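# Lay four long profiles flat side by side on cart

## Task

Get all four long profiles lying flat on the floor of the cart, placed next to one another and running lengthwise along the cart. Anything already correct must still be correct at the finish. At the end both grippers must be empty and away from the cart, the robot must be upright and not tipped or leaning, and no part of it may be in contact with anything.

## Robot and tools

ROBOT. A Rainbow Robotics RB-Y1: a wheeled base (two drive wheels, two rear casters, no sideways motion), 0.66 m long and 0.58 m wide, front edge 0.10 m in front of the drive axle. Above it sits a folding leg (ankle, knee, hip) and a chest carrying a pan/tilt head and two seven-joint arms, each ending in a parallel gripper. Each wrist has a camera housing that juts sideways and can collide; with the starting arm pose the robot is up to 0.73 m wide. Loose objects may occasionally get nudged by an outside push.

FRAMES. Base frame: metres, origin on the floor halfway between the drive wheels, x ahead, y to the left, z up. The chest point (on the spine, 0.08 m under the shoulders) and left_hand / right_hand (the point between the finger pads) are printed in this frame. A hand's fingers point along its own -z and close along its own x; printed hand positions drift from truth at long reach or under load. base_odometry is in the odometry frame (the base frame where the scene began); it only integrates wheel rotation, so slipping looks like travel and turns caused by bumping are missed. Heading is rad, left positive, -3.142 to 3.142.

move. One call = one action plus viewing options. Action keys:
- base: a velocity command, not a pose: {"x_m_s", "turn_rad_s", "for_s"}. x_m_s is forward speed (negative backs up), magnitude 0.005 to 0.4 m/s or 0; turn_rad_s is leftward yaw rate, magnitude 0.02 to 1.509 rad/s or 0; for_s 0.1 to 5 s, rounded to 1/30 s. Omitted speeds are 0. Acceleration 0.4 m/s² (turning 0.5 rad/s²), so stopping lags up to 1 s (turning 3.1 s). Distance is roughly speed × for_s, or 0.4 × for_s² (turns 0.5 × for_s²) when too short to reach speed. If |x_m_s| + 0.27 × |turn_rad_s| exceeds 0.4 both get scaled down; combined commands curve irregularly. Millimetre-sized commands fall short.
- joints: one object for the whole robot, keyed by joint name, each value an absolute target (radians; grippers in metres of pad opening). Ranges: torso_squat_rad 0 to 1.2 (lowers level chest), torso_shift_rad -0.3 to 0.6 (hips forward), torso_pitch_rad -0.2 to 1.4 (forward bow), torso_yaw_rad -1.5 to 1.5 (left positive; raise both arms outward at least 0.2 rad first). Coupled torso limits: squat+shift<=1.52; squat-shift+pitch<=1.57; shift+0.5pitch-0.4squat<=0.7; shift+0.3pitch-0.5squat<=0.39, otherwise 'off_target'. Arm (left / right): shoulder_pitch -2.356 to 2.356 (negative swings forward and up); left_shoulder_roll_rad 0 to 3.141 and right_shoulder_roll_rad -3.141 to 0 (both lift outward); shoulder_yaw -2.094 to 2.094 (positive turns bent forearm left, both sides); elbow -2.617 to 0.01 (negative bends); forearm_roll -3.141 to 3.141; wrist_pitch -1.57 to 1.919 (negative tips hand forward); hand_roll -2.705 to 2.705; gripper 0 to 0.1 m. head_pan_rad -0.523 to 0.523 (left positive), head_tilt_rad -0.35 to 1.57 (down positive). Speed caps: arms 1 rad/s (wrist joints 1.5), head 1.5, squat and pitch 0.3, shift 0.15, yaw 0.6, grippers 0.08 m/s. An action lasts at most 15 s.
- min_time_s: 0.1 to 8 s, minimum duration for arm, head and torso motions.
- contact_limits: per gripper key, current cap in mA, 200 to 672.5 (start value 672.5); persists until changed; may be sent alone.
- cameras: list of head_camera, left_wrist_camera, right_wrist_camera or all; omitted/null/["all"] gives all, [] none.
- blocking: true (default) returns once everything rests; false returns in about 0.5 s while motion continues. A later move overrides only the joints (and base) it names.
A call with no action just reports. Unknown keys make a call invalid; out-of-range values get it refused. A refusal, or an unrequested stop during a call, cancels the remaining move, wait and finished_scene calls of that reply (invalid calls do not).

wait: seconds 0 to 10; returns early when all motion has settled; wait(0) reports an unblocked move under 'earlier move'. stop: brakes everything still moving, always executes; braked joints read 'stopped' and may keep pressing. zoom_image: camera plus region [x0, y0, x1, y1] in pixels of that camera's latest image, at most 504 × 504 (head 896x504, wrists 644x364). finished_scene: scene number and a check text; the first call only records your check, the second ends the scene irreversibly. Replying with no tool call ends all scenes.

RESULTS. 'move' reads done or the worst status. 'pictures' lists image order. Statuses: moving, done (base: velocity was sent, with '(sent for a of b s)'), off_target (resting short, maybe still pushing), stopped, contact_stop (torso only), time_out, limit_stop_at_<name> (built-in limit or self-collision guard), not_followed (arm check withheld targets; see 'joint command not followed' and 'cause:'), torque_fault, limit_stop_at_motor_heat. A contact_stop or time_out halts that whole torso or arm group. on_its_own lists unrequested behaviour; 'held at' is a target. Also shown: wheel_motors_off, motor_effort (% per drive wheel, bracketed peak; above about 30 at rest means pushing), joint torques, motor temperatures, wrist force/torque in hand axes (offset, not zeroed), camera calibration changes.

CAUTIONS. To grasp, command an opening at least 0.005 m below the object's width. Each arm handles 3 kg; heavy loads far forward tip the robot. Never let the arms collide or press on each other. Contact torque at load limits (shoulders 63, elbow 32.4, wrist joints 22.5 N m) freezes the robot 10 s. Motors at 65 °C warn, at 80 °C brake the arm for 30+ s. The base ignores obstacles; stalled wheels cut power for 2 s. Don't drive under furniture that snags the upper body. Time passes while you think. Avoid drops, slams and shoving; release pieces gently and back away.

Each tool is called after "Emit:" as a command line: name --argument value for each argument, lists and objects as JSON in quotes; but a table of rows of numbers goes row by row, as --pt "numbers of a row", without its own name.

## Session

Emit:
move

Scene clock: 0.00 s.
Joint torques (N m): no reading
Motor temperatures (°C): left_arm=[35 33 33 38 43 38 42] | right_arm=[35 38 31 38 39 39 36]
Wrist force (N): no reading
Wrist torque (N m): no reading
Wrist force, peak (N): no reading
base_odometry: x=+0.000 y=+0.000 heading=+0.000
base_status: not commanded
joint_positions: torso_squat_rad=+0.350 torso_shift_rad=+0.000 torso_pitch_rad=+0.000 torso_yaw_rad=+0.000 left_shoulder_pitch_rad=+0.027 left_shoulder_roll_rad=+0.023 left_shoulder_yaw_rad=+0.023 left_elbow_rad=-0.260 left_forearm_roll_rad=+0.047 left_wrist_pitch_rad=-0.042 left_hand_roll_rad=+0.019 left_gripper_m=+0.101 right_shoulder_pitch_rad=+0.050 right_shoulder_roll_rad=-0.019 right_shoulder_yaw_rad=+0.014 right_elbow_rad=-0.220 right_forearm_roll_rad=+0.030 right_wrist_pitch_rad=-0.021 right_hand_roll_rad=+0.014 right_gripper_m=+0.100 head_pan_rad=+0.000 head_tilt_rad=+0.400
joint_status: not commanded
wheel_motors_off: 0
motor_effort: left_wheel=+1 right_wheel=-1
chest: x=-0.2280 y=+0.0003 z=+1.2475 quat_wxyz=(+1.000, +0.000, +0.000, +0.000) (m; base frame)
left_hand: x=-0.1122 y=+0.2419 z=+0.5729 quat_wxyz=(+0.989, +0.010, -0.138, +0.047) (m; base frame)
right_hand: x=-0.1521 y=-0.2342 z=+0.5669 quat_wxyz=(+0.995, -0.011, -0.097, +0.022) (m; base frame)
pictures: head_camera, left_wrist_camera, right_wrist_camera
camera_calibration:
head_camera: T_world_to_cam=[[-0.058531, -0.998231, -0.0104574, 0.0090636], [-0.343616, 0.0299808, -0.938631, 1.3447], [0.937284, -0.0513457, -0.344763, 0.633369], [0, 0, 0, 1]] pos_world=[-0.131054, 0.00125296, 1.48064]
left_wrist_camera: T_world_to_cam=[[0.945363, 0.108901, 0.307294, -0.0969876], [-0.0443039, -0.890906, 0.452022, -0.016493], [0.322995, -0.440939, -0.837405, 0.701446], [0, 0, 0, 1]] pos_world=[-0.135606, 0.305163, 0.624653]
right_wrist_camera: T_world_to_cam=[[-0.979676, -0.0284525, -0.19856, -0.0414166], [-0.111246, 0.900773, 0.4198, -0.0137254], [0.166913, 0.433357, -0.885631, 0.703048], [0, 0, 0, 1]] pos_world=[-0.15945, -0.293486, 0.62018]

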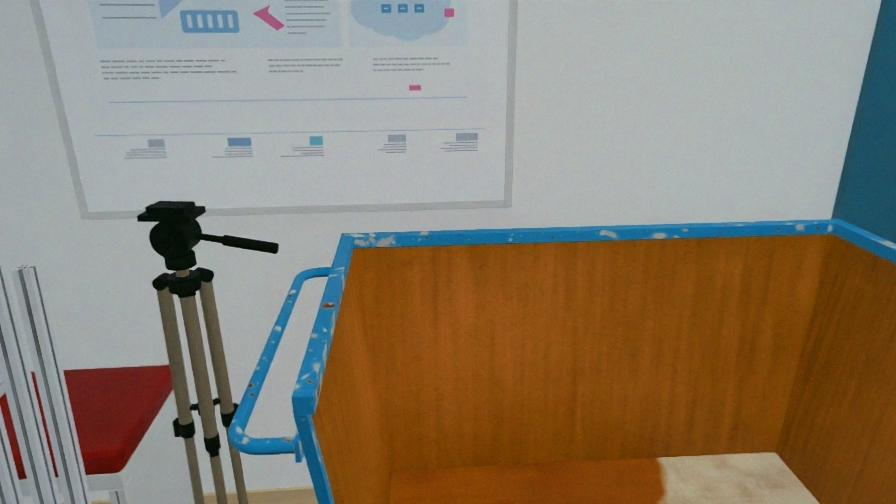

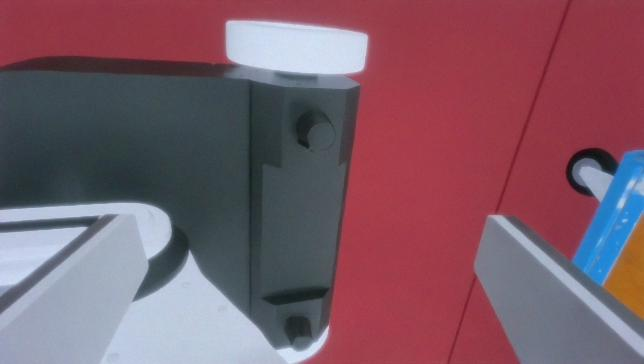

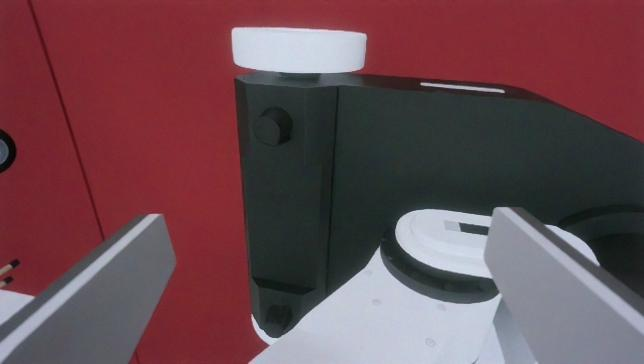

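Emit:
move --joints '{"head_pan_rad":0.5,"head_tilt_rad":0.6,"left_shoulder_pitch_rad":0.095,"left_shoulder_roll_rad":0.015,"left_shoulder_yaw_rad":0,"left_elbow_rad":-1.202,"left_forearm_roll_rad":0,"left_wrist_pitch_rad":-0.393,"left_hand_roll_rad":-1.571,"left_gripper_m":0.046,"right_shoulder_pitch_rad":0.6,"right_shoulder_roll_rad":-0.2,"right_shoulder_yaw_rad":0,"right_elbow_rad":-1.3,"right_forearm_roll_rad":0,"right_wrist_pitch_rad":0,"right_hand_roll_rad":0}' --cameras '["head_camera"]'

Emit:
move --joints '{"head_pan_rad":-0.1,"head_tilt_rad":0.75}' --cameras '["head_camera"]'

Scene clock: 6.20 s.
Joint torques (N m): left_arm=[-8.28 0.3 -0.75 -8.75 -0.46 -1.68 0.6] | right_arm=[1.14 -6.11 -1.93 -6.79 0.32 -1.47 -0.33]
Motor temperatures (°C): left_arm=[35 33 33 38 43 38 42] | right_arm=[35 38 31 38 39 39 36]
Wrist force (N): left_arm=[-0.8 -5.6 -3.6] | right_arm=[-8.8 -3.2 -10.6]
Wrist torque (N m): left_arm=[0.04 -0.23 0.19] | right_arm=[-0.06 -0.69 -0.38]
Wrist force, peak (N): left_arm=[-4.3 0.1 -8.9] | right_arm=[-7.7 -4.7 -11.9]
move: done
base_odometry: x=+0.000 y=+0.000 heading=+0.000
base_status: not commanded
joint_positions: torso_squat_rad=+0.350 torso_shift_rad=+0.000 torso_pitch_rad=+0.000 torso_yaw_rad=+0.000 left_shoulder_pitch_rad=+0.095 left_shoulder_roll_rad=+0.015 left_shoulder_yaw_rad=+0.000 left_elbow_rad=-1.202 left_forearm_roll_rad=+0.000 left_wrist_pitch_rad=-0.393 left_hand_roll_rad=-1.571 left_gripper_m=+0.046 right_shoulder_pitch_rad=+0.600 right_shoulder_roll_rad=-0.200 right_shoulder_yaw_rad=+0.000 right_elbow_rad=-1.300 right_forearm_roll_rad=+0.000 right_wrist_pitch_rad=+0.000 right_hand_roll_rad=+0.000 right_gripper_m=+0.100 head_pan_rad=+0.500 head_tilt_rad=+0.600
joint_status: all done
wheel_motors_off: 0
motor_effort: left_wheel=+1(2) right_wheel=-2(4)
chest: x=-0.2280 y=+0.0003 z=+1.2475 quat_wxyz=(+1.000, +0.000, +0.000, +0.000) (m; base frame)
left_hand: x=+0.2239 y=+0.2413 z=+0.8938 quat_wxyz=(+0.520, +0.495, -0.472, -0.512) (m; base frame)
right_hand: x=-0.0659 y=-0.3759 z=+0.7105 quat_wxyz=(+0.930, -0.120, -0.347, +0.000) (m; base frame)
pictures: head_camera
camera_calibration:
head_camera: T_world_to_cam=[[0.426243, -0.904608, 0.00136594, 0.0917929], [-0.473918, -0.224592, -0.851446, 1.19178], [0.770531, 0.362276, -0.524441, 0.858914], [0, 0, 0, 1]] pos_world=[-0.13614, 0.0395368, 1.46506]

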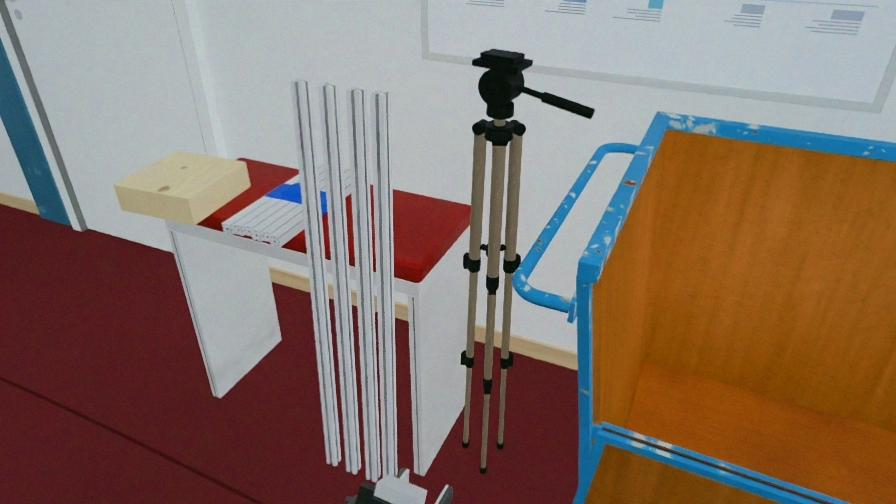

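Scene clock: 7.27 s.
Joint torques (N m): left_arm=[-7.41 1.05 0.03 -8.3 -0.19 -1.7 0.42] | right_arm=[1.84 -5.66 -2.56 -7.01 0.33 -1.47 -0.5]
Motor temperatures (°C): left_arm=[35 33 33 38 43 39 42] | right_arm=[35 38 31 38 39 39 36]
Wrist force (N): left_arm=[-0.9 -5.7 -4.2] | right_arm=[-8.7 -3.2 -10.5]
Wrist torque (N m): left_arm=[0.04 -0.23 0.17] | right_arm=[-0.05 -0.70 -0.37]
Wrist force, peak (N): left_arm=[-0.4 -6.1 -4.0] | right_arm=[-8.8 -3.3 -10.8]
move: done
base_odometry: x=+0.000 y=+0.000 heading=+0.000
base_status: not commanded
joint_positions: torso_squat_rad=+0.350 torso_shift_rad=+0.000 torso_pitch_rad=+0.000 torso_yaw_rad=+0.000 left_shoulder_pitch_rad=+0.095 left_shoulder_roll_rad=+0.015 left_shoulder_yaw_rad=+0.000 left_elbow_rad=-1.202 left_forearm_roll_rad=+0.000 left_wrist_pitch_rad=-0.393 left_hand_roll_rad=-1.571 left_gripper_m=+0.046 right_shoulder_pitch_rad=+0.600 right_shoulder_roll_rad=-0.200 right_shoulder_yaw_rad=+0.000 right_elbow_rad=-1.300 right_forearm_roll_rad=+0.000 right_wrist_pitch_rad=+0.000 right_hand_roll_rad=+0.000 right_gripper_m=+0.100 head_pan_rad=-0.100 head_tilt_rad=+0.750
joint_status: all done
wheel_motors_off: 0
motor_effort: left_wheel=+1(2) right_wheel=-1(3)
chest: x=-0.2280 y=+0.0003 z=+1.2475 quat_wxyz=(+1.000, +0.000, +0.000, +0.000) (m; base frame)
left_hand: x=+0.2239 y=+0.2413 z=+0.8938 quat_wxyz=(+0.520, +0.495, -0.472, -0.512) (m; base frame)
right_hand: x=-0.0659 y=-0.3759 z=+0.7105 quat_wxyz=(+0.930, -0.120, -0.347, +0.000) (m; base frame)
pictures: head_camera
camera_calibration:
head_camera: T_world_to_cam=[[-0.158193, -0.987354, 0.0103317, -0.0415418], [-0.638337, 0.0942799, -0.763961, 1.03111], [0.753326, -0.127449, -0.645179, 1.0304], [0, 0, 0, 1]] pos_world=[-0.124602, -0.00690658, 1.45294]

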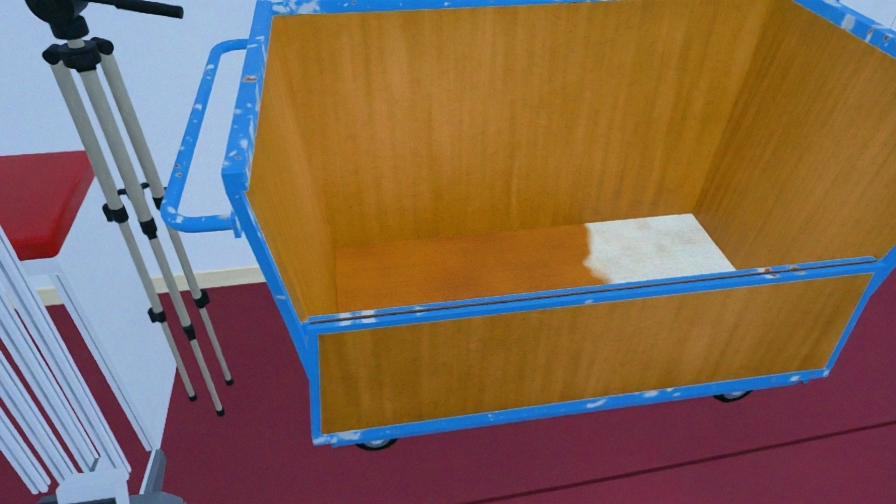

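Emit:
move --base '{"turn_rad_s":0.85,"for_s":1.71}' --joints '{"torso_squat_rad":1.1,"head_pan_rad":0,"head_tilt_rad":0.4}' --cameras '[]'

Emit:
move --base '{"x_m_s":0.4,"for_s":1.12}' --cameras '[]'

Emit:
move --base '{"turn_rad_s":-0.85,"for_s":1.71}' --cameras '["head_camera","left_wrist_camera"]'

Scene clock: 32.83 s.
Joint torques (N m): left_arm=[-8.41 0.38 -1.45 -8.94 -0.26 -2.04 0.47] | right_arm=[2.68 -6.38 -2.11 -6.65 0.21 -1.48 -0.4]
Motor temperatures (°C): left_arm=[35 33 33 39 43 39 42] | right_arm=[35 39 31 38 39 39 36]
Wrist force (N): left_arm=[-1.2 -6.0 -4.3] | right_arm=[-9.0 -3.1 -10.6]
Wrist torque (N m): left_arm=[0.08 -0.30 0.18] | right_arm=[-0.05 -0.70 -0.36]
Wrist force, peak (N): left_arm=[-1.3 -6.4 -4.3] | right_arm=[-9.3 -3.0 -10.8]
move: done
base_odometry: x=+0.000 y=+0.000 heading=+1.444
base_status: done (sent for 1.7 of 1.7 s)
joint_positions: torso_squat_rad=+1.100 torso_shift_rad=+0.000 torso_pitch_rad=+0.000 torso_yaw_rad=+0.000 left_shoulder_pitch_rad=+0.095 left_shoulder_roll_rad=+0.015 left_shoulder_yaw_rad=+0.000 left_elbow_rad=-1.202 left_forearm_roll_rad=+0.000 left_wrist_pitch_rad=-0.393 left_hand_roll_rad=-1.571 left_gripper_m=+0.046 right_shoulder_pitch_rad=+0.600 right_shoulder_roll_rad=-0.200 right_shoulder_yaw_rad=+0.000 right_elbow_rad=-1.300 right_forearm_roll_rad=+0.000 right_wrist_pitch_rad=+0.000 right_hand_roll_rad=+0.000 right_gripper_m=+0.100 head_pan_rad=+0.000 head_tilt_rad=+0.400
joint_status: all done
wheel_motors_off: 0
motor_effort: left_wheel=+5(34) right_wheel=+14(47)
chest: x=-0.2281 y=+0.0003 z=+0.9074 quat_wxyz=(+1.000, +0.000, +0.000, +0.000) (m; base frame)
left_hand: x=+0.2238 y=+0.2412 z=+0.5537 quat_wxyz=(+0.520, +0.495, -0.472, -0.512) (m; base frame)
right_hand: x=-0.0658 y=-0.3760 z=+0.3705 quat_wxyz=(+0.930, -0.120, -0.347, +0.000) (m; base frame)
pictures: none
No camera images: "cameras" was empty.

Scene clock: 35.43 s.
Joint torques (N m): left_arm=[-8.14 -0.03 -0.68 -8.7 -0.13 -1.94 0.44] | right_arm=[2.72 -5.67 -2.67 -6.58 0.16 -1.55 -0.43]
Motor temperatures (°C): left_arm=[35 33 33 39 43 39 41] | right_arm=[35 39 31 38 39 39 36]
Wrist force (N): left_arm=[-1.0 -6.3 -3.9] | right_arm=[-8.9 -3.0 -10.4]
Wrist torque (N m): left_arm=[0.13 -0.28 0.19] | right_arm=[-0.08 -0.69 -0.36]
Wrist force, peak (N): left_arm=[-1.1 -6.2 -4.4] | right_arm=[-9.0 -3.1 -10.8]
move: done
base_odometry: x=+0.057 y=+0.450 heading=+1.446
base_status: done (sent for 1.13 of 1.13 s)
joint_positions: torso_squat_rad=+1.100 torso_shift_rad=+0.000 torso_pitch_rad=+0.000 torso_yaw_rad=+0.000 left_shoulder_pitch_rad=+0.095 left_shoulder_roll_rad=+0.015 left_shoulder_yaw_rad=+0.000 left_elbow_rad=-1.202 left_forearm_roll_rad=+0.000 left_wrist_pitch_rad=-0.393 left_hand_roll_rad=-1.571 left_gripper_m=+0.046 right_shoulder_pitch_rad=+0.600 right_shoulder_roll_rad=-0.200 right_shoulder_yaw_rad=+0.000 right_elbow_rad=-1.300 right_forearm_roll_rad=+0.000 right_wrist_pitch_rad=+0.000 right_hand_roll_rad=+0.000 right_gripper_m=+0.100 head_pan_rad=+0.000 head_tilt_rad=+0.400
joint_status: not commanded
wheel_motors_off: 0
motor_effort: left_wheel=+11(46) right_wheel=-11(51)
chest: x=-0.2280 y=+0.0003 z=+0.9074 quat_wxyz=(+1.000, +0.000, +0.000, +0.000) (m; base frame)
left_hand: x=+0.2239 y=+0.2412 z=+0.5537 quat_wxyz=(+0.520, +0.495, -0.472, -0.512) (m; base frame)
right_hand: x=-0.0657 y=-0.3760 z=+0.3705 quat_wxyz=(+0.930, -0.120, -0.347, +0.000) (m; base frame)
pictures: none
No camera images: "cameras" was empty.

Scene clock: 39.17 s.
Joint torques (N m): left_arm=[-8.65 0.09 -0.5 -8.39 -0.13 -1.79 0.72] | right_arm=[2.48 -6.01 -1.89 -7.05 0.05 -1.19 -0.3]
Motor temperatures (°C): left_arm=[35 33 33 40 43 39 41] | right_arm=[35 39 31 38 39 39 36]
Wrist force (N): left_arm=[-1.1 -6.3 -3.9] | right_arm=[-8.8 -2.9 -10.6]
Wrist torque (N m): left_arm=[0.10 -0.30 0.21] | right_arm=[-0.08 -0.69 -0.36]
Wrist force, peak (N): left_arm=[-1.1 -6.4 -4.1] | right_arm=[-8.9 -3.1 -10.8]
move: done
base_odometry: x=+0.056 y=+0.450 heading=+0.001
base_status: done (sent for 1.7 of 1.7 s)
joint_positions: torso_squat_rad=+1.100 torso_shift_rad=+0.000 torso_pitch_rad=+0.000 torso_yaw_rad=+0.000 left_shoulder_pitch_rad=+0.095 left_shoulder_roll_rad=+0.015 left_shoulder_yaw_rad=+0.000 left_elbow_rad=-1.202 left_forearm_roll_rad=+0.000 left_wrist_pitch_rad=-0.393 left_hand_roll_rad=-1.571 left_gripper_m=+0.046 right_shoulder_pitch_rad=+0.600 right_shoulder_roll_rad=-0.200 right_shoulder_yaw_rad=+0.000 right_elbow_rad=-1.300 right_forearm_roll_rad=+0.000 right_wrist_pitch_rad=+0.000 right_hand_roll_rad=+0.000 right_gripper_m=+0.100 head_pan_rad=+0.000 head_tilt_rad=+0.400
joint_status: not commanded
wheel_motors_off: 0
motor_effort: left_wheel=+16(43) right_wheel=+4(48)
chest: x=-0.2280 y=+0.0003 z=+0.9074 quat_wxyz=(+1.000, +0.000, +0.000, +0.000) (m; base frame)
left_hand: x=+0.2239 y=+0.2412 z=+0.5537 quat_wxyz=(+0.520, +0.495, -0.472, -0.512) (m; base frame)
right_hand: x=-0.0657 y=-0.3760 z=+0.3704 quat_wxyz=(+0.930, -0.120, -0.347, +0.000) (m; base frame)
pictures: head_camera, left_wrist_camera
camera_calibration:
head_camera: T_world_to_cam=[[-0.0585632, -0.998229, -0.0104155, 0.00543632], [-0.343686, 0.0299564, -0.938607, 1.02551], [0.937257, -0.0513882, -0.344831, 0.51617], [0, 0, 0, 1]] pos_world=[-0.131014, 0.00123128, 1.14059]
left_wrist_camera: T_world_to_cam=[[-0.00168803, -0.999973, 0.00718327, 0.237004], [-0.532312, -0.00518245, -0.846532, 0.621045], [0.846546, -0.00525271, -0.532289, 0.185293], [0, 0, 0, 1]] pos_world=[0.174131, 0.24119, 0.622661]

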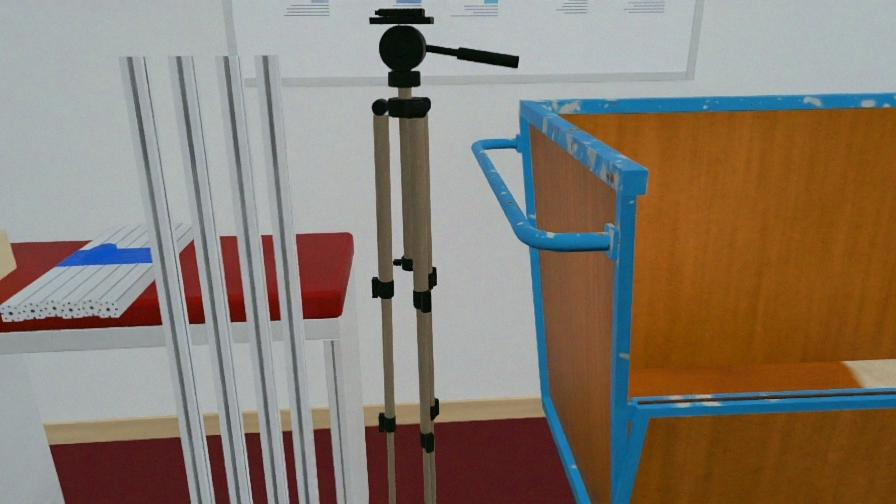

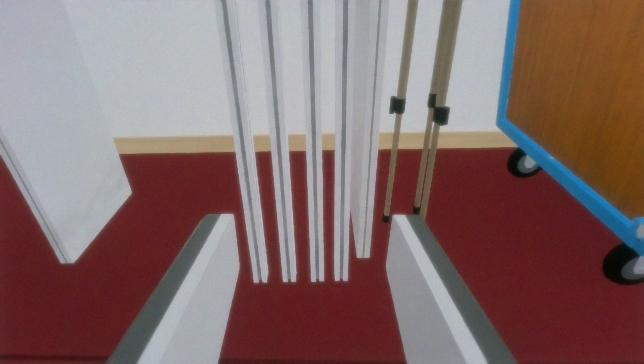

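Emit:
move --base '{"turn_rad_s":-0.3,"for_s":0.55}' --cameras '[]'

Emit:
move --base '{"x_m_s":0.25,"for_s":1.7}' --cameras '[]'

Emit:
move --base '{"turn_rad_s":0.3,"for_s":0.62}' --cameras '["left_wrist_camera"]'

Scene clock: 49.93 s.
Joint torques (N m): left_arm=[-7.71 0.19 -1.1 -8.92 -0.38 -1.92 0.52] | right_arm=[2.33 -5.77 -2 -6.94 0.21 -1.67 -0.27]
Motor temperatures (°C): left_arm=[35 33 33 40 43 39 41] | right_arm=[35 39 31 38 39 39 36]
Wrist force (N): left_arm=[-1.2 -6.1 -3.7] | right_arm=[-8.7 -3.2 -10.7]
Wrist torque (N m): left_arm=[0.08 -0.29 0.20] | right_arm=[-0.05 -0.65 -0.36]
Wrist force, peak (N): left_arm=[-1.1 -6.3 -4.4] | right_arm=[-9.0 -3.2 -10.7]
move: done
base_odometry: x=+0.056 y=+0.450 heading=-0.159
base_status: done (sent for 0.57 of 0.57 s)
joint_positions: torso_squat_rad=+1.100 torso_shift_rad=+0.000 torso_pitch_rad=+0.000 torso_yaw_rad=+0.000 left_shoulder_pitch_rad=+0.095 left_shoulder_roll_rad=+0.015 left_shoulder_yaw_rad=+0.000 left_elbow_rad=-1.202 left_forearm_roll_rad=+0.000 left_wrist_pitch_rad=-0.393 left_hand_roll_rad=-1.571 left_gripper_m=+0.046 right_shoulder_pitch_rad=+0.600 right_shoulder_roll_rad=-0.200 right_shoulder_yaw_rad=+0.000 right_elbow_rad=-1.300 right_forearm_roll_rad=+0.000 right_wrist_pitch_rad=+0.000 right_hand_roll_rad=+0.000 right_gripper_m=+0.100 head_pan_rad=+0.000 head_tilt_rad=+0.400
joint_status: not commanded
wheel_motors_off: 0
motor_effort: left_wheel=+16(39) right_wheel=+4(17)
chest: x=-0.2280 y=+0.0003 z=+0.9074 quat_wxyz=(+1.000, +0.000, +0.000, +0.000) (m; base frame)
left_hand: x=+0.2238 y=+0.2412 z=+0.5537 quat_wxyz=(+0.520, +0.495, -0.472, -0.512) (m; base frame)
right_hand: x=-0.0658 y=-0.3760 z=+0.3704 quat_wxyz=(+0.930, -0.120, -0.347, +0.000) (m; base frame)
pictures: none
No camera images: "cameras" was empty.

Scene clock: 52.93 s.
Joint torques (N m): left_arm=[-7.94 0.8 -0.88 -8.46 -0.06 -1.67 0.39] | right_arm=[2.7 -5.93 -2.12 -6.69 0.06 -1.43 -0.44]
Motor temperatures (°C): left_arm=[35 33 33 40 43 39 41] | right_arm=[35 39 31 38 39 39 36]
Wrist force (N): left_arm=[-1.1 -6.0 -4.4] | right_arm=[-9.0 -3.1 -10.5]
Wrist torque (N m): left_arm=[0.09 -0.30 0.19] | right_arm=[-0.07 -0.69 -0.36]
Wrist force, peak (N): left_arm=[-1.0 -6.3 -4.4] | right_arm=[-9.1 -3.1 -10.7]
move: done
base_odometry: x=+0.476 y=+0.382 heading=-0.161
base_status: done (sent for 1.7 of 1.7 s)
joint_positions: torso_squat_rad=+1.100 torso_shift_rad=+0.000 torso_pitch_rad=+0.000 torso_yaw_rad=+0.000 left_shoulder_pitch_rad=+0.095 left_shoulder_roll_rad=+0.015 left_shoulder_yaw_rad=+0.000 left_elbow_rad=-1.202 left_forearm_roll_rad=+0.000 left_wrist_pitch_rad=-0.393 left_hand_roll_rad=-1.571 left_gripper_m=+0.046 right_shoulder_pitch_rad=+0.600 right_shoulder_roll_rad=-0.200 right_shoulder_yaw_rad=+0.000 right_elbow_rad=-1.300 right_forearm_roll_rad=+0.000 right_wrist_pitch_rad=+0.000 right_hand_roll_rad=+0.000 right_gripper_m=+0.100 head_pan_rad=+0.000 head_tilt_rad=+0.400
joint_status: not commanded
wheel_motors_off: 0
motor_effort: left_wheel=-12(48) right_wheel=+9(49)
chest: x=-0.2280 y=+0.0003 z=+0.9074 quat_wxyz=(+1.000, +0.000, +0.000, +0.000) (m; base frame)
left_hand: x=+0.2239 y=+0.2412 z=+0.5537 quat_wxyz=(+0.520, +0.495, -0.472, -0.512) (m; base frame)
right_hand: x=-0.0657 y=-0.3760 z=+0.3705 quat_wxyz=(+0.930, -0.120, -0.347, +0.000) (m; base frame)
pictures: none
No camera images: "cameras" was empty.

Scene clock: 54.50 s.
Joint torques (N m): left_arm=[-7.6 0.11 -0.12 -8.39 -0.13 -1.81 0.41] | right_arm=[3.02 -5.53 -2.31 -6.64 0.32 -1.48 -0.36]
Motor temperatures (°C): left_arm=[35 33 33 40 43 39 41] | right_arm=[35 39 31 38 39 39 36]
Wrist force (N): left_arm=[-1.0 -6.0 -4.0] | right_arm=[-8.9 -3.2 -10.5]
Wrist torque (N m): left_arm=[0.09 -0.28 0.18] | right_arm=[-0.06 -0.69 -0.36]
Wrist force, peak (N): left_arm=[-1.0 -6.3 -4.3] | right_arm=[-9.0 -3.2 -10.6]
move: done
base_odometry: x=+0.476 y=+0.382 heading=+0.029
base_status: done (sent for 0.63 of 0.63 s)
joint_positions: torso_squat_rad=+1.100 torso_shift_rad=+0.000 torso_pitch_rad=+0.000 torso_yaw_rad=+0.000 left_shoulder_pitch_rad=+0.095 left_shoulder_roll_rad=+0.015 left_shoulder_yaw_rad=+0.000 left_elbow_rad=-1.202 left_forearm_roll_rad=+0.000 left_wrist_pitch_rad=-0.393 left_hand_roll_rad=-1.571 left_gripper_m=+0.046 right_shoulder_pitch_rad=+0.600 right_shoulder_roll_rad=-0.200 right_shoulder_yaw_rad=+0.000 right_elbow_rad=-1.300 right_forearm_roll_rad=+0.000 right_wrist_pitch_rad=+0.000 right_hand_roll_rad=+0.000 right_gripper_m=+0.100 head_pan_rad=+0.000 head_tilt_rad=+0.400
joint_status: not commanded
wheel_motors_off: 0
motor_effort: left_wheel=-15(45) right_wheel=-6(39)
chest: x=-0.2280 y=+0.0003 z=+0.9074 quat_wxyz=(+1.000, +0.000, +0.000, +0.000) (m; base frame)
left_hand: x=+0.2239 y=+0.2412 z=+0.5537 quat_wxyz=(+0.520, +0.495, -0.472, -0.512) (m; base frame)
right_hand: x=-0.0657 y=-0.3760 z=+0.3705 quat_wxyz=(+0.930, -0.120, -0.347, +0.000) (m; base frame)
pictures: left_wrist_camera
camera_calibration:
left_wrist_camera: T_world_to_cam=[[-0.00169503, -0.999973, 0.00718768, 0.237003], [-0.532295, -0.00518256, -0.846543, 0.621055], [0.846557, -0.00526089, -0.532272, 0.185283], [0, 0, 0, 1]] pos_world=[0.174134, 0.24119, 0.622667]

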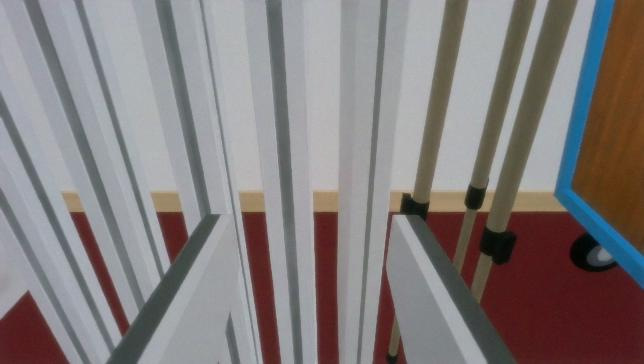

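Emit:
move --base '{"x_m_s":0.15,"for_s":0.66}' --joints '{"left_shoulder_yaw_rad":0.04}' --cameras '["left_wrist_camera"]'

Scene clock: 62.50 s.
Joint torques (N m): left_arm=[-7.76 0.73 0.29 -8.84 0.03 -1.69 0.52] | right_arm=[2.67 -5.89 -1.99 -6.63 0.22 -1.36 -0.49]
Motor temperatures (°C): left_arm=[35 33 33 40 43 39 41] | right_arm=[35 39 31 38 39 39 36]
Wrist force (N): left_arm=[-0.9 -5.8 -4.2] | right_arm=[-9.0 -3.2 -10.5]
Wrist torque (N m): left_arm=[0.05 -0.28 0.22] | right_arm=[-0.06 -0.69 -0.36]
Wrist force, peak (N): left_arm=[-1.0 -6.3 -4.3] | right_arm=[-9.2 -3.4 -10.6]
move: done
base_odometry: x=+0.576 y=+0.385 heading=+0.031
base_status: done (sent for 0.67 of 0.67 s)
joint_positions: torso_squat_rad=+1.100 torso_shift_rad=+0.000 torso_pitch_rad=+0.000 torso_yaw_rad=+0.000 left_shoulder_pitch_rad=+0.095 left_shoulder_roll_rad=+0.015 left_shoulder_yaw_rad=+0.040 left_elbow_rad=-1.202 left_forearm_roll_rad=+0.000 left_wrist_pitch_rad=-0.393 left_hand_roll_rad=-1.571 left_gripper_m=+0.046 right_shoulder_pitch_rad=+0.600 right_shoulder_roll_rad=-0.200 right_shoulder_yaw_rad=+0.000 right_elbow_rad=-1.300 right_forearm_roll_rad=+0.000 right_wrist_pitch_rad=+0.000 right_hand_roll_rad=+0.000 right_gripper_m=+0.100 head_pan_rad=+0.000 head_tilt_rad=+0.400
joint_status: all done
wheel_motors_off: 0
motor_effort: left_wheel=+12(41) right_wheel=-12(37)
chest: x=-0.2280 y=+0.0003 z=+0.9075 quat_wxyz=(+1.000, +0.000, +0.000, +0.000) (m; base frame)
left_hand: x=+0.2228 y=+0.2607 z=+0.5540 quat_wxyz=(+0.529, +0.505, -0.461, -0.502) (m; base frame)
right_hand: x=-0.0657 y=-0.3760 z=+0.3705 quat_wxyz=(+0.930, -0.120, -0.347, +0.000) (m; base frame)
pictures: left_wrist_camera
camera_calibration:
left_wrist_camera: T_world_to_cam=[[0.038009, -0.999271, 0.00359547, 0.249445], [-0.531367, -0.0232584, -0.846823, 0.625538], [0.846289, 0.0302764, -0.531863, 0.176973], [0, 0, 0, 1]] pos_world=[0.173139, 0.258454, 0.622948]

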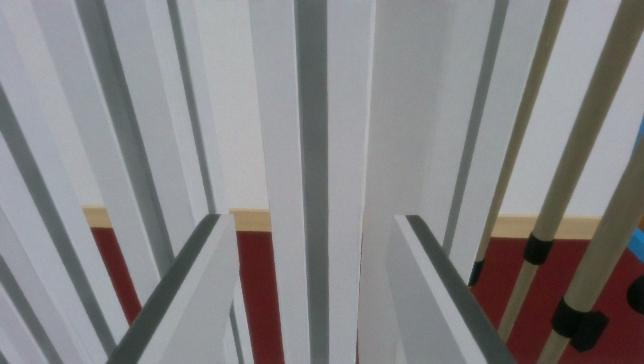

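Emit:
move --base '{"x_m_s":0.1,"for_s":0.25}' --joints '{"left_gripper_m":0.041,"left_shoulder_yaw_rad":0.037}' --cameras '["left_wrist_camera"]'

Scene clock: 69.57 s.
Joint torques (N m): left_arm=[-8.51 1.41 -0.89 -8.93 -0.15 -1.89 0.51] | right_arm=[2.79 -6 -1.92 -6.4 0.17 -1.36 -0.32]
Motor temperatures (°C): left_arm=[35 33 33 40 43 39 41] | right_arm=[35 39 31 38 39 39 36]
Wrist force (N): left_arm=[-1.1 -5.6 -4.2] | right_arm=[-8.7 -3.3 -10.6]
Wrist torque (N m): left_arm=[0.03 -0.30 0.19] | right_arm=[-0.05 -0.66 -0.36]
Wrist force, peak (N): left_arm=[-1.1 -6.2 -4.3] | right_arm=[-8.9 -3.1 -10.8]
move: done
base_odometry: x=+0.603 y=+0.386 heading=+0.031
base_status: done (sent for 0.27 of 0.27 s)
joint_positions: torso_squat_rad=+1.100 torso_shift_rad=+0.000 torso_pitch_rad=+0.000 torso_yaw_rad=+0.000 left_shoulder_pitch_rad=+0.095 left_shoulder_roll_rad=+0.015 left_shoulder_yaw_rad=+0.037 left_elbow_rad=-1.202 left_forearm_roll_rad=+0.000 left_wrist_pitch_rad=-0.393 left_hand_roll_rad=-1.571 left_gripper_m=+0.041 right_shoulder_pitch_rad=+0.600 right_shoulder_roll_rad=-0.200 right_shoulder_yaw_rad=+0.000 right_elbow_rad=-1.300 right_forearm_roll_rad=+0.000 right_wrist_pitch_rad=+0.000 right_hand_roll_rad=+0.000 right_gripper_m=+0.100 head_pan_rad=+0.000 head_tilt_rad=+0.400
joint_status: all done
wheel_motors_off: 0
motor_effort: left_wheel=+13(45) right_wheel=-10(32)
chest: x=-0.2279 y=+0.0003 z=+0.9075 quat_wxyz=(+1.000, +0.000, +0.000, +0.000) (m; base frame)
left_hand: x=+0.2230 y=+0.2593 z=+0.5539 quat_wxyz=(+0.529, +0.504, -0.462, -0.503) (m; base frame)
right_hand: x=-0.0657 y=-0.3760 z=+0.3705 quat_wxyz=(+0.930, -0.120, -0.347, +0.000) (m; base frame)
pictures: left_wrist_camera
camera_calibration:
left_wrist_camera: T_world_to_cam=[[0.0350651, -0.999377, 0.0038951, 0.248497], [-0.531485, -0.0219486, -0.846783, 0.625197], [0.846341, 0.0276224, -0.531924, 0.177616], [0, 0, 0, 1]] pos_world=[0.173246, 0.257159, 0.622917]

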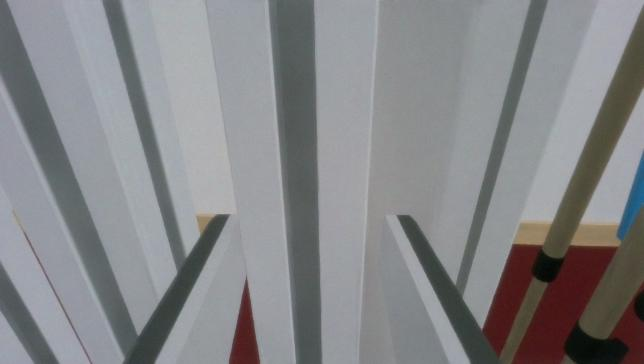

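Emit:
move --base '{"x_m_s":0.05,"for_s":0.43}' --joints '{"left_shoulder_yaw_rad":0.042}' --cameras '["left_wrist_camera"]'

Scene clock: 74.13 s.
Joint torques (N m): left_arm=[-8.17 -0.08 0.24 -8.58 -0.16 -1.92 0.87] | right_arm=[2.79 -6 -2.54 -6.4 0.31 -1.38 -0.39]
Motor temperatures (°C): left_arm=[35 33 33 40 43 39 41] | right_arm=[35 39 31 38 39 39 36]
Wrist force (N): left_arm=[-0.8 -5.8 -4.3] | right_arm=[-8.9 -3.1 -10.5]
Wrist torque (N m): left_arm=[0.07 -0.26 0.18] | right_arm=[-0.06 -0.69 -0.36]
Wrist force, peak (N): left_arm=[-0.7 -6.1 -4.4] | right_arm=[-9.0 -3.2 -10.9]
move: done
base_odometry: x=+0.624 y=+0.386 heading=+0.032
base_status: done (sent for 0.43 of 0.43 s)
joint_positions: torso_squat_rad=+1.100 torso_shift_rad=+0.000 torso_pitch_rad=+0.000 torso_yaw_rad=+0.000 left_shoulder_pitch_rad=+0.095 left_shoulder_roll_rad=+0.015 left_shoulder_yaw_rad=+0.042 left_elbow_rad=-1.202 left_forearm_roll_rad=+0.000 left_wrist_pitch_rad=-0.393 left_hand_roll_rad=-1.571 left_gripper_m=+0.041 right_shoulder_pitch_rad=+0.600 right_shoulder_roll_rad=-0.200 right_shoulder_yaw_rad=+0.000 right_elbow_rad=-1.300 right_forearm_roll_rad=+0.000 right_wrist_pitch_rad=+0.000 right_hand_roll_rad=+0.000 right_gripper_m=+0.100 head_pan_rad=+0.000 head_tilt_rad=+0.400
joint_status: all done
wheel_motors_off: 0
motor_effort: left_wheel=+13(42) right_wheel=-10(32)
chest: x=-0.2280 y=+0.0003 z=+0.9075 quat_wxyz=(+1.000, +0.000, +0.000, +0.000) (m; base frame)
left_hand: x=+0.2228 y=+0.2617 z=+0.5540 quat_wxyz=(+0.530, +0.506, -0.460, -0.502) (m; base frame)
right_hand: x=-0.0657 y=-0.3760 z=+0.3705 quat_wxyz=(+0.930, -0.120, -0.347, +0.000) (m; base frame)
pictures: left_wrist_camera
camera_calibration:
left_wrist_camera: T_world_to_cam=[[0.0399558, -0.999196, 0.00341375, 0.250047], [-0.531345, -0.0241405, -0.846811, 0.625733], [0.846213, 0.0320212, -0.531882, 0.176583], [0, 0, 0, 1]] pos_world=[0.173062, 0.259297, 0.622946]

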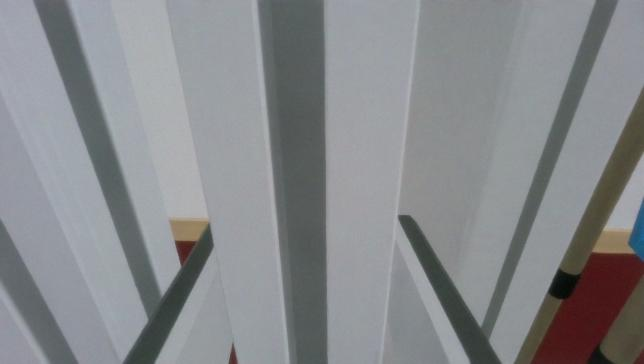

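Emit:
move --joints '{"left_gripper_m":0.015}' --cameras '[]'

Emit:
move --joints '{"torso_squat_rad":1.0}' --min_time_s 1 --cameras '["left_wrist_camera"]'

Scene clock: 79.17 s.
Joint torques (N m): left_arm=[-8.48 1 -0.35 -8.71 -0.45 -1.96 -0.46] | right_arm=[2.89 -5.71 -2.14 -6.58 0.18 -1.45 -0.48]
Motor temperatures (°C): left_arm=[35 33 33 40 43 39 41] | right_arm=[35 39 31 38 39 39 36]
Wrist force (N): left_arm=[0.8 -5.4 -3.7] | right_arm=[-8.8 -3.1 -10.5]
Wrist torque (N m): left_arm=[-0.02 -0.32 1.18] | right_arm=[-0.06 -0.67 -0.36]
Wrist force, peak (N): left_arm=[-1.0 -6.3 -4.0] | right_arm=[-9.1 -3.0 -10.7]
move: off_target
base_odometry: x=+0.624 y=+0.386 heading=+0.032
base_status: not commanded
joint_positions: torso_squat_rad=+1.100 torso_shift_rad=+0.000 torso_pitch_rad=+0.000 torso_yaw_rad=+0.000 left_shoulder_pitch_rad=+0.095 left_shoulder_roll_rad=+0.015 left_shoulder_yaw_rad=+0.042 left_elbow_rad=-1.202 left_forearm_roll_rad=+0.000 left_wrist_pitch_rad=-0.393 left_hand_roll_rad=-1.571 left_gripper_m=+0.031 right_shoulder_pitch_rad=+0.600 right_shoulder_roll_rad=-0.200 right_shoulder_yaw_rad=+0.000 right_elbow_rad=-1.300 right_forearm_roll_rad=+0.000 right_wrist_pitch_rad=+0.000 right_hand_roll_rad=+0.000 right_gripper_m=+0.100 head_pan_rad=+0.000 head_tilt_rad=+0.400
joint_status: left_gripper_m off_target (ended at +0.031, target +0.015)
wheel_motors_off: 0
motor_effort: left_wheel=+13(14) right_wheel=-11(13)
chest: x=-0.2280 y=+0.0003 z=+0.9075 quat_wxyz=(+1.000, +0.000, +0.000, +0.000) (m; base frame)
left_hand: x=+0.2228 y=+0.2617 z=+0.5540 quat_wxyz=(+0.530, +0.506, -0.460, -0.502) (m; base frame)
right_hand: x=-0.0657 y=-0.3760 z=+0.3705 quat_wxyz=(+0.930, -0.120, -0.347, +0.000) (m; base frame)
pictures: none
No camera images: "cameras" was empty.

Scene clock: 80.50 s.
Joint torques (N m): left_arm=[-11.92 0.94 0.45 -12.13 0.13 -4.05 0.16] | right_arm=[2.67 -5.61 -2.04 -6.72 0.16 -1.33 -0.5]
Motor temperatures (°C): left_arm=[35 33 33 40 43 39 41] | right_arm=[35 39 31 38 39 39 36]
Wrist force (N): left_arm=[-0.7 -15.1 -4.7] | right_arm=[-8.9 -3.3 -10.7]
Wrist torque (N m): left_arm=[-0.01 -0.27 0.22] | right_arm=[-0.03 -0.69 -0.36]
Wrist force, peak (N): left_arm=[-0.9 -15.5 -4.7] | right_arm=[-9.1 -3.0 -11.0]
move: done
base_odometry: x=+0.624 y=+0.386 heading=+0.032
base_status: not commanded
joint_positions: torso_squat_rad=+1.000 torso_shift_rad=+0.000 torso_pitch_rad=+0.000 torso_yaw_rad=+0.000 left_shoulder_pitch_rad=+0.096 left_shoulder_roll_rad=+0.015 left_shoulder_yaw_rad=+0.042 left_elbow_rad=-1.201 left_forearm_roll_rad=+0.000 left_wrist_pitch_rad=-0.392 left_hand_roll_rad=-1.571 left_gripper_m=+0.031 right_shoulder_pitch_rad=+0.600 right_shoulder_roll_rad=-0.200 right_shoulder_yaw_rad=+0.000 right_elbow_rad=-1.300 right_forearm_roll_rad=+0.000 right_wrist_pitch_rad=+0.000 right_hand_roll_rad=+0.000 right_gripper_m=+0.100 head_pan_rad=+0.000 head_tilt_rad=+0.400
joint_status: all done
wheel_motors_off: 0
motor_effort: left_wheel=+14(15) right_wheel=-10(14)
chest: x=-0.2278 y=+0.0003 z=+0.9681 quat_wxyz=(+1.000, +0.000, +0.000, +0.000) (m; base frame)
left_hand: x=+0.2222 y=+0.2618 z=+0.6136 quat_wxyz=(+0.531, +0.505, -0.460, -0.502) (m; base frame)
right_hand: x=-0.0657 y=-0.3760 z=+0.4311 quat_wxyz=(+0.930, -0.120, -0.347, +0.000) (m; base frame)
pictures: left_wrist_camera
camera_calibration:
left_wrist_camera: T_world_to_cam=[[0.0403077, -0.999181, 0.00356845, 0.249807], [-0.533603, -0.0245451, -0.845379, 0.675654], [0.844774, 0.0321711, -0.534156, 0.210386], [0, 0, 0, 1]] pos_world=[0.172734, 0.259418, 0.682671]

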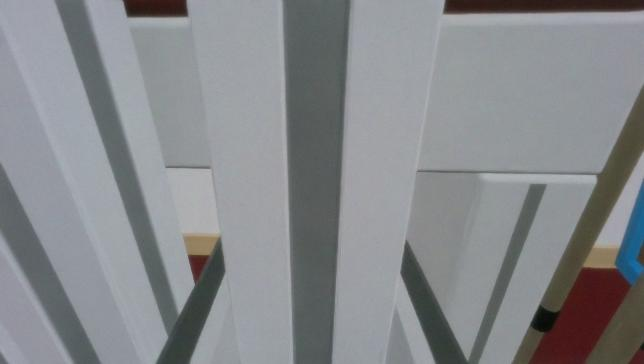

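Emit:
move --base '{"x_m_s":-0.25,"for_s":2.2}' --cameras '[]'

Emit:
move --base '{"turn_rad_s":-0.85,"for_s":1.89}' --cameras '[]'

Emit:
move --base '{"x_m_s":0.4,"for_s":2.84}' --cameras '[]'

Emit:
move --base '{"turn_rad_s":0.85,"for_s":1.85}' --joints '{"torso_squat_rad":0.35,"head_tilt_rad":0.75,"head_pan_rad":0.1}' --cameras '[]'

Emit:
move --joints '{"left_hand_roll_rad":0}' --min_time_s 2 --cameras '["head_camera"]'

Scene clock: 93.50 s.
Joint torques (N m): left_arm=[-13.38 0.98 -0.85 -12.37 -0.23 -4.2 0.06] | right_arm=[2.15 -6.1 -1.96 -6.26 -0.06 -1.44 -0.31]
Motor temperatures (°C): left_arm=[35 33 33 41 43 40 41] | right_arm=[35 39 31 38 39 39 36]
Wrist force (N): left_arm=[-0.6 -14.6 -5.0] | right_arm=[-8.8 -3.2 -10.7]
Wrist torque (N m): left_arm=[0.26 -0.27 0.18] | right_arm=[-0.01 -0.68 -0.35]
Wrist force, peak (N): left_arm=[-0.3 -15.3 -5.9] | right_arm=[-9.2 -3.2 -10.9]
move: done
base_odometry: x=+0.075 y=+0.369 heading=+0.033
base_status: done (sent for 2.2 of 2.2 s)
joint_positions: torso_squat_rad=+1.000 torso_shift_rad=+0.000 torso_pitch_rad=+0.000 torso_yaw_rad=+0.000 left_shoulder_pitch_rad=+0.096 left_shoulder_roll_rad=+0.015 left_shoulder_yaw_rad=+0.042 left_elbow_rad=-1.201 left_forearm_roll_rad=+0.000 left_wrist_pitch_rad=-0.392 left_hand_roll_rad=-1.571 left_gripper_m=+0.031 right_shoulder_pitch_rad=+0.600 right_shoulder_roll_rad=-0.200 right_shoulder_yaw_rad=+0.000 right_elbow_rad=-1.300 right_forearm_roll_rad=+0.000 right_wrist_pitch_rad=+0.000 right_hand_roll_rad=+0.000 right_gripper_m=+0.100 head_pan_rad=+0.000 head_tilt_rad=+0.400
joint_status: not commanded
wheel_motors_off: 0
motor_effort: left_wheel=+19(53) right_wheel=-17(39)
chest: x=-0.2279 y=+0.0003 z=+0.9681 quat_wxyz=(+1.000, +0.000, +0.000, +0.000) (m; base frame)
left_hand: x=+0.2221 y=+0.2618 z=+0.6136 quat_wxyz=(+0.531, +0.505, -0.460, -0.502) (m; base frame)
right_hand: x=-0.0658 y=-0.3760 z=+0.4311 quat_wxyz=(+0.930, -0.120, -0.347, +0.000) (m; base frame)
pictures: none
No camera images: "cameras" was empty.

Scene clock: 97.43 s.
Joint torques (N m): left_arm=[-13.9 1.17 0.5 -12.56 0.01 -4.02 0.25] | right_arm=[2.55 -5.98 -1.72 -6.52 0.29 -1.25 -0.55]
Motor temperatures (°C): left_arm=[36 33 33 42 43 40 41] | right_arm=[35 39 31 38 39 39 36]
Wrist force (N): left_arm=[-0.3 -14.9 -5.1] | right_arm=[-8.9 -3.3 -10.6]
Wrist torque (N m): left_arm=[0.01 -0.20 0.19] | right_arm=[0.00 -0.69 -0.35]
Wrist force, peak (N): left_arm=[0.0 -15.3 -5.2] | right_arm=[-9.2 -3.3 -10.9]
move: done
base_odometry: x=+0.075 y=+0.369 heading=-1.582
base_status: done (sent for 1.9 of 1.9 s)
joint_positions: torso_squat_rad=+1.000 torso_shift_rad=+0.000 torso_pitch_rad=+0.000 torso_yaw_rad=+0.000 left_shoulder_pitch_rad=+0.096 left_shoulder_roll_rad=+0.015 left_shoulder_yaw_rad=+0.042 left_elbow_rad=-1.201 left_forearm_roll_rad=+0.000 left_wrist_pitch_rad=-0.392 left_hand_roll_rad=-1.571 left_gripper_m=+0.031 right_shoulder_pitch_rad=+0.600 right_shoulder_roll_rad=-0.200 right_shoulder_yaw_rad=+0.000 right_elbow_rad=-1.300 right_forearm_roll_rad=+0.000 right_wrist_pitch_rad=+0.000 right_hand_roll_rad=+0.000 right_gripper_m=+0.100 head_pan_rad=+0.000 head_tilt_rad=+0.400
joint_status: not commanded
wheel_motors_off: 0
motor_effort: left_wheel=+15(49) right_wheel=+5(43)
chest: x=-0.2279 y=+0.0003 z=+0.9681 quat_wxyz=(+1.000, +0.000, +0.000, +0.000) (m; base frame)
left_hand: x=+0.2221 y=+0.2618 z=+0.6135 quat_wxyz=(+0.531, +0.505, -0.460, -0.502) (m; base frame)
right_hand: x=-0.0658 y=-0.3760 z=+0.4311 quat_wxyz=(+0.930, -0.120, -0.347, +0.000) (m; base frame)
pictures: none
No camera images: "cameras" was empty.

Scene clock: 101.73 s.
Joint torques (N m): left_arm=[-12.49 1.12 -0.52 -12.23 -0.02 -4.63 0.21] | right_arm=[2.84 -5.63 -2.44 -6.32 0.15 -1.38 -0.39]
Motor temperatures (°C): left_arm=[36 33 33 42 43 40 41] | right_arm=[35 39 31 38 39 39 36]
Wrist force (N): left_arm=[-0.6 -15.3 -4.7] | right_arm=[-9.1 -3.3 -10.7]
Wrist torque (N m): left_arm=[-0.26 -0.27 0.21] | right_arm=[-0.03 -0.73 -0.35]
Wrist force, peak (N): left_arm=[-0.2 -15.6 -5.1] | right_arm=[-9.4 -3.2 -10.7]
move: done
base_odometry: x=+0.061 y=-0.765 heading=-1.583
base_status: done (sent for 2.83 of 2.83 s)
joint_positions: torso_squat_rad=+1.000 torso_shift_rad=+0.000 torso_pitch_rad=+0.000 torso_yaw_rad=+0.000 left_shoulder_pitch_rad=+0.096 left_shoulder_roll_rad=+0.015 left_shoulder_yaw_rad=+0.042 left_elbow_rad=-1.201 left_forearm_roll_rad=+0.000 left_wrist_pitch_rad=-0.392 left_hand_roll_rad=-1.571 left_gripper_m=+0.031 right_shoulder_pitch_rad=+0.600 right_shoulder_roll_rad=-0.200 right_shoulder_yaw_rad=+0.000 right_elbow_rad=-1.300 right_forearm_roll_rad=+0.000 right_wrist_pitch_rad=+0.000 right_hand_roll_rad=+0.000 right_gripper_m=+0.100 head_pan_rad=+0.000 head_tilt_rad=+0.400
joint_status: not commanded
wheel_motors_off: 0
motor_effort: left_wheel=-9(50) right_wheel=+10(49)
chest: x=-0.2279 y=+0.0003 z=+0.9682 quat_wxyz=(+1.000, +0.000, +0.000, +0.000) (m; base frame)
left_hand: x=+0.2222 y=+0.2618 z=+0.6136 quat_wxyz=(+0.531, +0.505, -0.460, -0.502) (m; base frame)
right_hand: x=-0.0657 y=-0.3760 z=+0.4311 quat_wxyz=(+0.930, -0.120, -0.347, +0.000) (m; base frame)
pictures: none
No camera images: "cameras" was empty.

Scene clock: 105.63 s.
Joint torques (N m): left_arm=[-12.45 1.01 -0.47 -12.25 0.11 -4.13 0.01] | right_arm=[2.68 -5.81 -2.27 -6.57 -0.06 -1.48 -0.34]
Motor temperatures (°C): left_arm=[36 33 33 42 43 40 41] | right_arm=[35 39 31 38 39 39 36]
Wrist force (N): left_arm=[-0.3 -14.7 -4.7] | right_arm=[-8.8 -3.2 -10.6]
Wrist torque (N m): left_arm=[0.03 -0.21 0.20] | right_arm=[-0.07 -0.68 -0.37]
Wrist force, peak (N): left_arm=[-0.3 -15.9 -5.2] | right_arm=[-9.3 -2.9 -11.1]
move: done
base_odometry: x=+0.061 y=-0.764 heading=+0.003
base_status: done (sent for 1.87 of 1.87 s)
joint_positions: torso_squat_rad=+0.350 torso_shift_rad=+0.000 torso_pitch_rad=+0.000 torso_yaw_rad=+0.000 left_shoulder_pitch_rad=+0.096 left_shoulder_roll_rad=+0.015 left_shoulder_yaw_rad=+0.042 left_elbow_rad=-1.201 left_forearm_roll_rad=+0.000 left_wrist_pitch_rad=-0.392 left_hand_roll_rad=-1.571 left_gripper_m=+0.031 right_shoulder_pitch_rad=+0.600 right_shoulder_roll_rad=-0.200 right_shoulder_yaw_rad=+0.000 right_elbow_rad=-1.300 right_forearm_roll_rad=+0.000 right_wrist_pitch_rad=+0.000 right_hand_roll_rad=+0.000 right_gripper_m=+0.100 head_pan_rad=+0.100 head_tilt_rad=+0.750
joint_status: all done
wheel_motors_off: 0
motor_effort: left_wheel=+6(46) right_wheel=+19(46)
chest: x=-0.2278 y=+0.0004 z=+1.2475 quat_wxyz=(+1.000, +0.000, +0.000, +0.000) (m; base frame)
left_hand: x=+0.2222 y=+0.2618 z=+0.8929 quat_wxyz=(+0.531, +0.505, -0.460, -0.502) (m; base frame)
right_hand: x=-0.0658 y=-0.3759 z=+0.7105 quat_wxyz=(+0.930, -0.120, -0.347, +0.000) (m; base frame)
pictures: none
No camera images: "cameras" was empty.

Scene clock: 107.93 s.
Joint torques (N m): left_arm=[-11.77 0.56 0.31 -12.42 -0.28 -4.09 -0.03] | right_arm=[2.69 -5.65 -2.06 -6.68 0.16 -1.42 -0.5]
Motor temperatures (°C): left_arm=[36 33 33 42 43 40 41] | right_arm=[35 39 31 38 39 39 36]
Wrist force (N): left_arm=[-16.1 0.0 -3.9] | right_arm=[-8.9 -3.1 -10.6]
Wrist torque (N m): left_arm=[-0.27 -0.45 0.21] | right_arm=[-0.07 -0.69 -0.38]
Wrist force, peak (N): left_arm=[-16.3 -0.1 -4.3] | right_arm=[-9.0 -3.3 -10.8]
move: done
base_odometry: x=+0.061 y=-0.764 heading=+0.003
base_status: not commanded
joint_positions: torso_squat_rad=+0.350 torso_shift_rad=+0.000 torso_pitch_rad=+0.000 torso_yaw_rad=+0.000 left_shoulder_pitch_rad=+0.096 left_shoulder_roll_rad=+0.015 left_shoulder_yaw_rad=+0.042 left_elbow_rad=-1.201 left_forearm_roll_rad=+0.000 left_wrist_pitch_rad=-0.392 left_hand_roll_rad=+0.000 left_gripper_m=+0.031 right_shoulder_pitch_rad=+0.600 right_shoulder_roll_rad=-0.200 right_shoulder_yaw_rad=+0.000 right_elbow_rad=-1.300 right_forearm_roll_rad=+0.000 right_wrist_pitch_rad=+0.000 right_hand_roll_rad=+0.000 right_gripper_m=+0.100 head_pan_rad=+0.100 head_tilt_rad=+0.750
joint_status: all done
wheel_motors_off: 0
motor_effort: left_wheel=+6(6) right_wheel=+15(18)
chest: x=-0.2278 y=+0.0004 z=+1.2475 quat_wxyz=(+1.000, +0.000, +0.000, +0.000) (m; base frame)
left_hand: x=+0.2222 y=+0.2618 z=+0.8929 quat_wxyz=(+0.730, +0.032, -0.682, +0.020) (m; base frame)
right_hand: x=-0.0658 y=-0.3759 z=+0.7105 quat_wxyz=(+0.930, -0.120, -0.347, +0.000) (m; base frame)
pictures: head_camera
camera_calibration:
head_camera: T_world_to_cam=[[0.0410789, -0.999102, 0.010393, -0.000534848], [-0.644784, -0.034454, -0.763588, 1.02948], [0.76326, 0.0246661, -0.645621, 1.03278], [0, 0, 0, 1]] pos_world=[-0.124467, 0.00946059, 1.45289]

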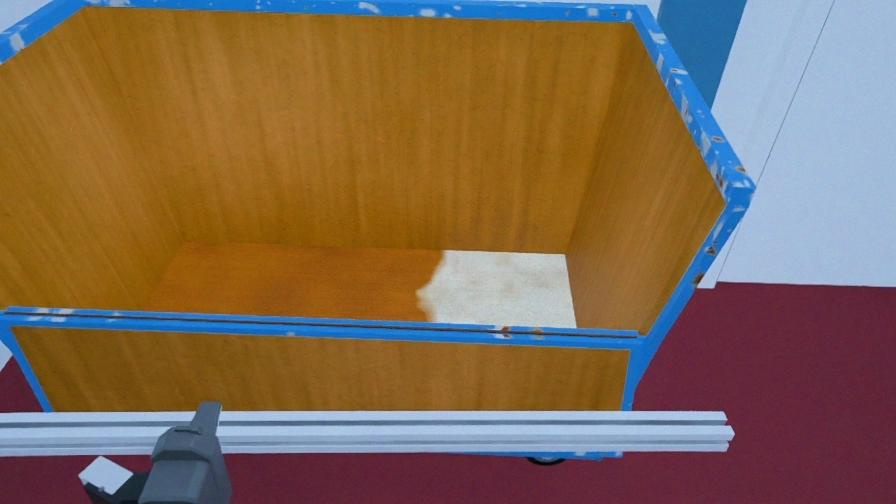

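Emit:
move --joints '{"torso_pitch_rad":0.6,"left_shoulder_pitch_rad":-0.361,"left_shoulder_roll_rad":0.436,"left_shoulder_yaw_rad":0,"left_elbow_rad":-1.846,"left_forearm_roll_rad":0,"left_wrist_pitch_rad":0.566,"left_hand_roll_rad":0.433,"head_pan_rad":0,"head_tilt_rad":0.5}' --cameras '[]'

Emit:
move --base '{"x_m_s":0.25,"for_s":1.9}' --cameras '["head_camera"]'

Scene clock: 122.20 s.
Joint torques (N m): left_arm=[-10.8 6.76 3.9 -12.85 -0.71 -3.23 0.14] | right_arm=[15.41 -5.41 -2.26 -0.38 -0.02 -0.24 -0.23]
Motor temperatures (°C): left_arm=[36 33 33 43 43 40 41] | right_arm=[35 39 31 38 39 39 36]
Wrist force (N): left_arm=[-13.9 0.5 -10.8] | right_arm=[-5.5 -3.3 -12.0]
Wrist torque (N m): left_arm=[-0.17 -0.48 0.28] | right_arm=[-0.04 -0.49 -0.35]
Wrist force, peak (N): left_arm=[-20.8 -0.5 -0.8] | right_arm=[-8.0 -3.3 -11.7]
move: done
base_odometry: x=+0.061 y=-0.764 heading=+0.003
base_status: not commanded
joint_positions: torso_squat_rad=+0.350 torso_shift_rad=+0.000 torso_pitch_rad=+0.600 torso_yaw_rad=+0.000 left_shoulder_pitch_rad=-0.360 left_shoulder_roll_rad=+0.436 left_shoulder_yaw_rad=+0.000 left_elbow_rad=-1.845 left_forearm_roll_rad=+0.000 left_wrist_pitch_rad=+0.566 left_hand_roll_rad=+0.433 left_gripper_m=+0.031 right_shoulder_pitch_rad=+0.600 right_shoulder_roll_rad=-0.200 right_shoulder_yaw_rad=+0.000 right_elbow_rad=-1.300 right_forearm_roll_rad=+0.000 right_wrist_pitch_rad=+0.000 right_hand_roll_rad=+0.000 right_gripper_m=+0.100 head_pan_rad=+0.000 head_tilt_rad=+0.500
joint_status: all done
wheel_motors_off: 0
motor_effort: left_wheel=+5(11) right_wheel=+18(23)
chest: x=-0.0531 y=+0.0004 z=+1.1934 quat_wxyz=(+0.955, +0.000, +0.296, +0.000) (m; base frame)
left_hand: x=+0.4208 y=+0.2804 z=+0.8579 quat_wxyz=(+0.867, -0.001, -0.498, +0.001) (m; base frame)
right_hand: x=-0.2227 y=-0.3759 z=+0.6587 quat_wxyz=(+0.991, -0.115, -0.057, +0.035) (m; base frame)
pictures: none
No camera images: "cameras" was empty.

Scene clock: 125.17 s.
Joint torques (N m): left_arm=[-10.12 6.51 4.98 -12.54 -0.87 -3.23 -0.04] | right_arm=[16.03 -5.67 -1.52 0.05 0.02 -0.3 -0.31]
Motor temperatures (°C): left_arm=[36 33 33 43 43 40 41] | right_arm=[35 39 31 38 39 39 36]
Wrist force (N): left_arm=[-14.1 0.5 -11.1] | right_arm=[-5.6 -3.2 -12.3]
Wrist torque (N m): left_arm=[-0.29 -0.51 0.30] | right_arm=[-0.04 -0.49 -0.35]
Wrist force, peak (N): left_arm=[-14.2 0.4 -11.6] | right_arm=[-6.0 -3.5 -12.2]
move: done
base_odometry: x=+0.536 y=-0.762 heading=+0.004
base_status: done (sent for 1.9 of 1.9 s)
joint_positions: torso_squat_rad=+0.350 torso_shift_rad=+0.000 torso_pitch_rad=+0.601 torso_yaw_rad=+0.000 left_shoulder_pitch_rad=-0.360 left_shoulder_roll_rad=+0.436 left_shoulder_yaw_rad=+0.000 left_elbow_rad=-1.845 left_forearm_roll_rad=+0.000 left_wrist_pitch_rad=+0.566 left_hand_roll_rad=+0.433 left_gripper_m=+0.031 right_shoulder_pitch_rad=+0.600 right_shoulder_roll_rad=-0.200 right_shoulder_yaw_rad=+0.000 right_elbow_rad=-1.300 right_forearm_roll_rad=+0.000 right_wrist_pitch_rad=+0.000 right_hand_roll_rad=+0.000 right_gripper_m=+0.100 head_pan_rad=+0.000 head_tilt_rad=+0.500
joint_status: not commanded
wheel_motors_off: 0
motor_effort: left_wheel=+4(42) right_wheel=-10(47)
chest: x=-0.0530 y=+0.0004 z=+1.1934 quat_wxyz=(+0.955, +0.000, +0.296, +0.000) (m; base frame)
left_hand: x=+0.4209 y=+0.2803 z=+0.8579 quat_wxyz=(+0.867, -0.001, -0.498, +0.001) (m; base frame)
right_hand: x=-0.2226 y=-0.3759 z=+0.6587 quat_wxyz=(+0.991, -0.115, -0.057, +0.035) (m; base frame)
pictures: head_camera
camera_calibration:
head_camera: T_world_to_cam=[[-0.0515703, -0.998221, 0.029913, -0.0301765], [-0.867773, 0.029966, -0.496056, 0.79232], [0.494278, -0.0515395, -0.867775, 1.0706], [0, 0, 0, 1]] pos_world=[0.156823, 0.00131277, 1.32298]

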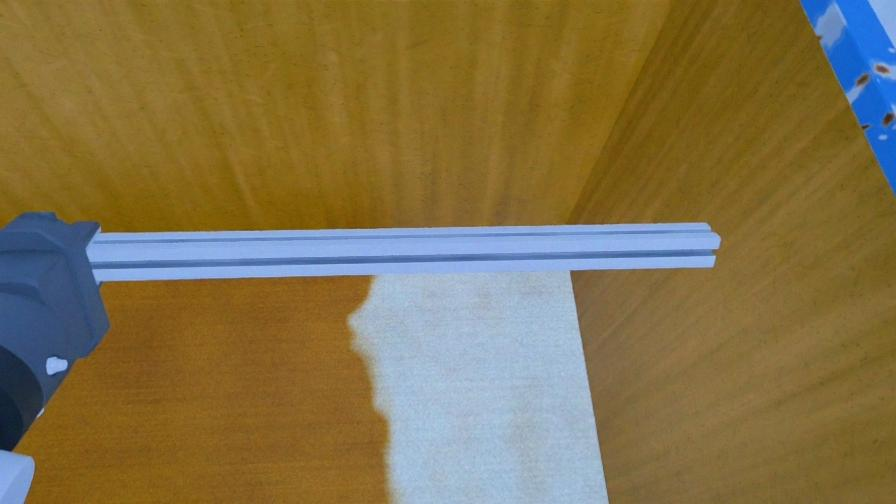

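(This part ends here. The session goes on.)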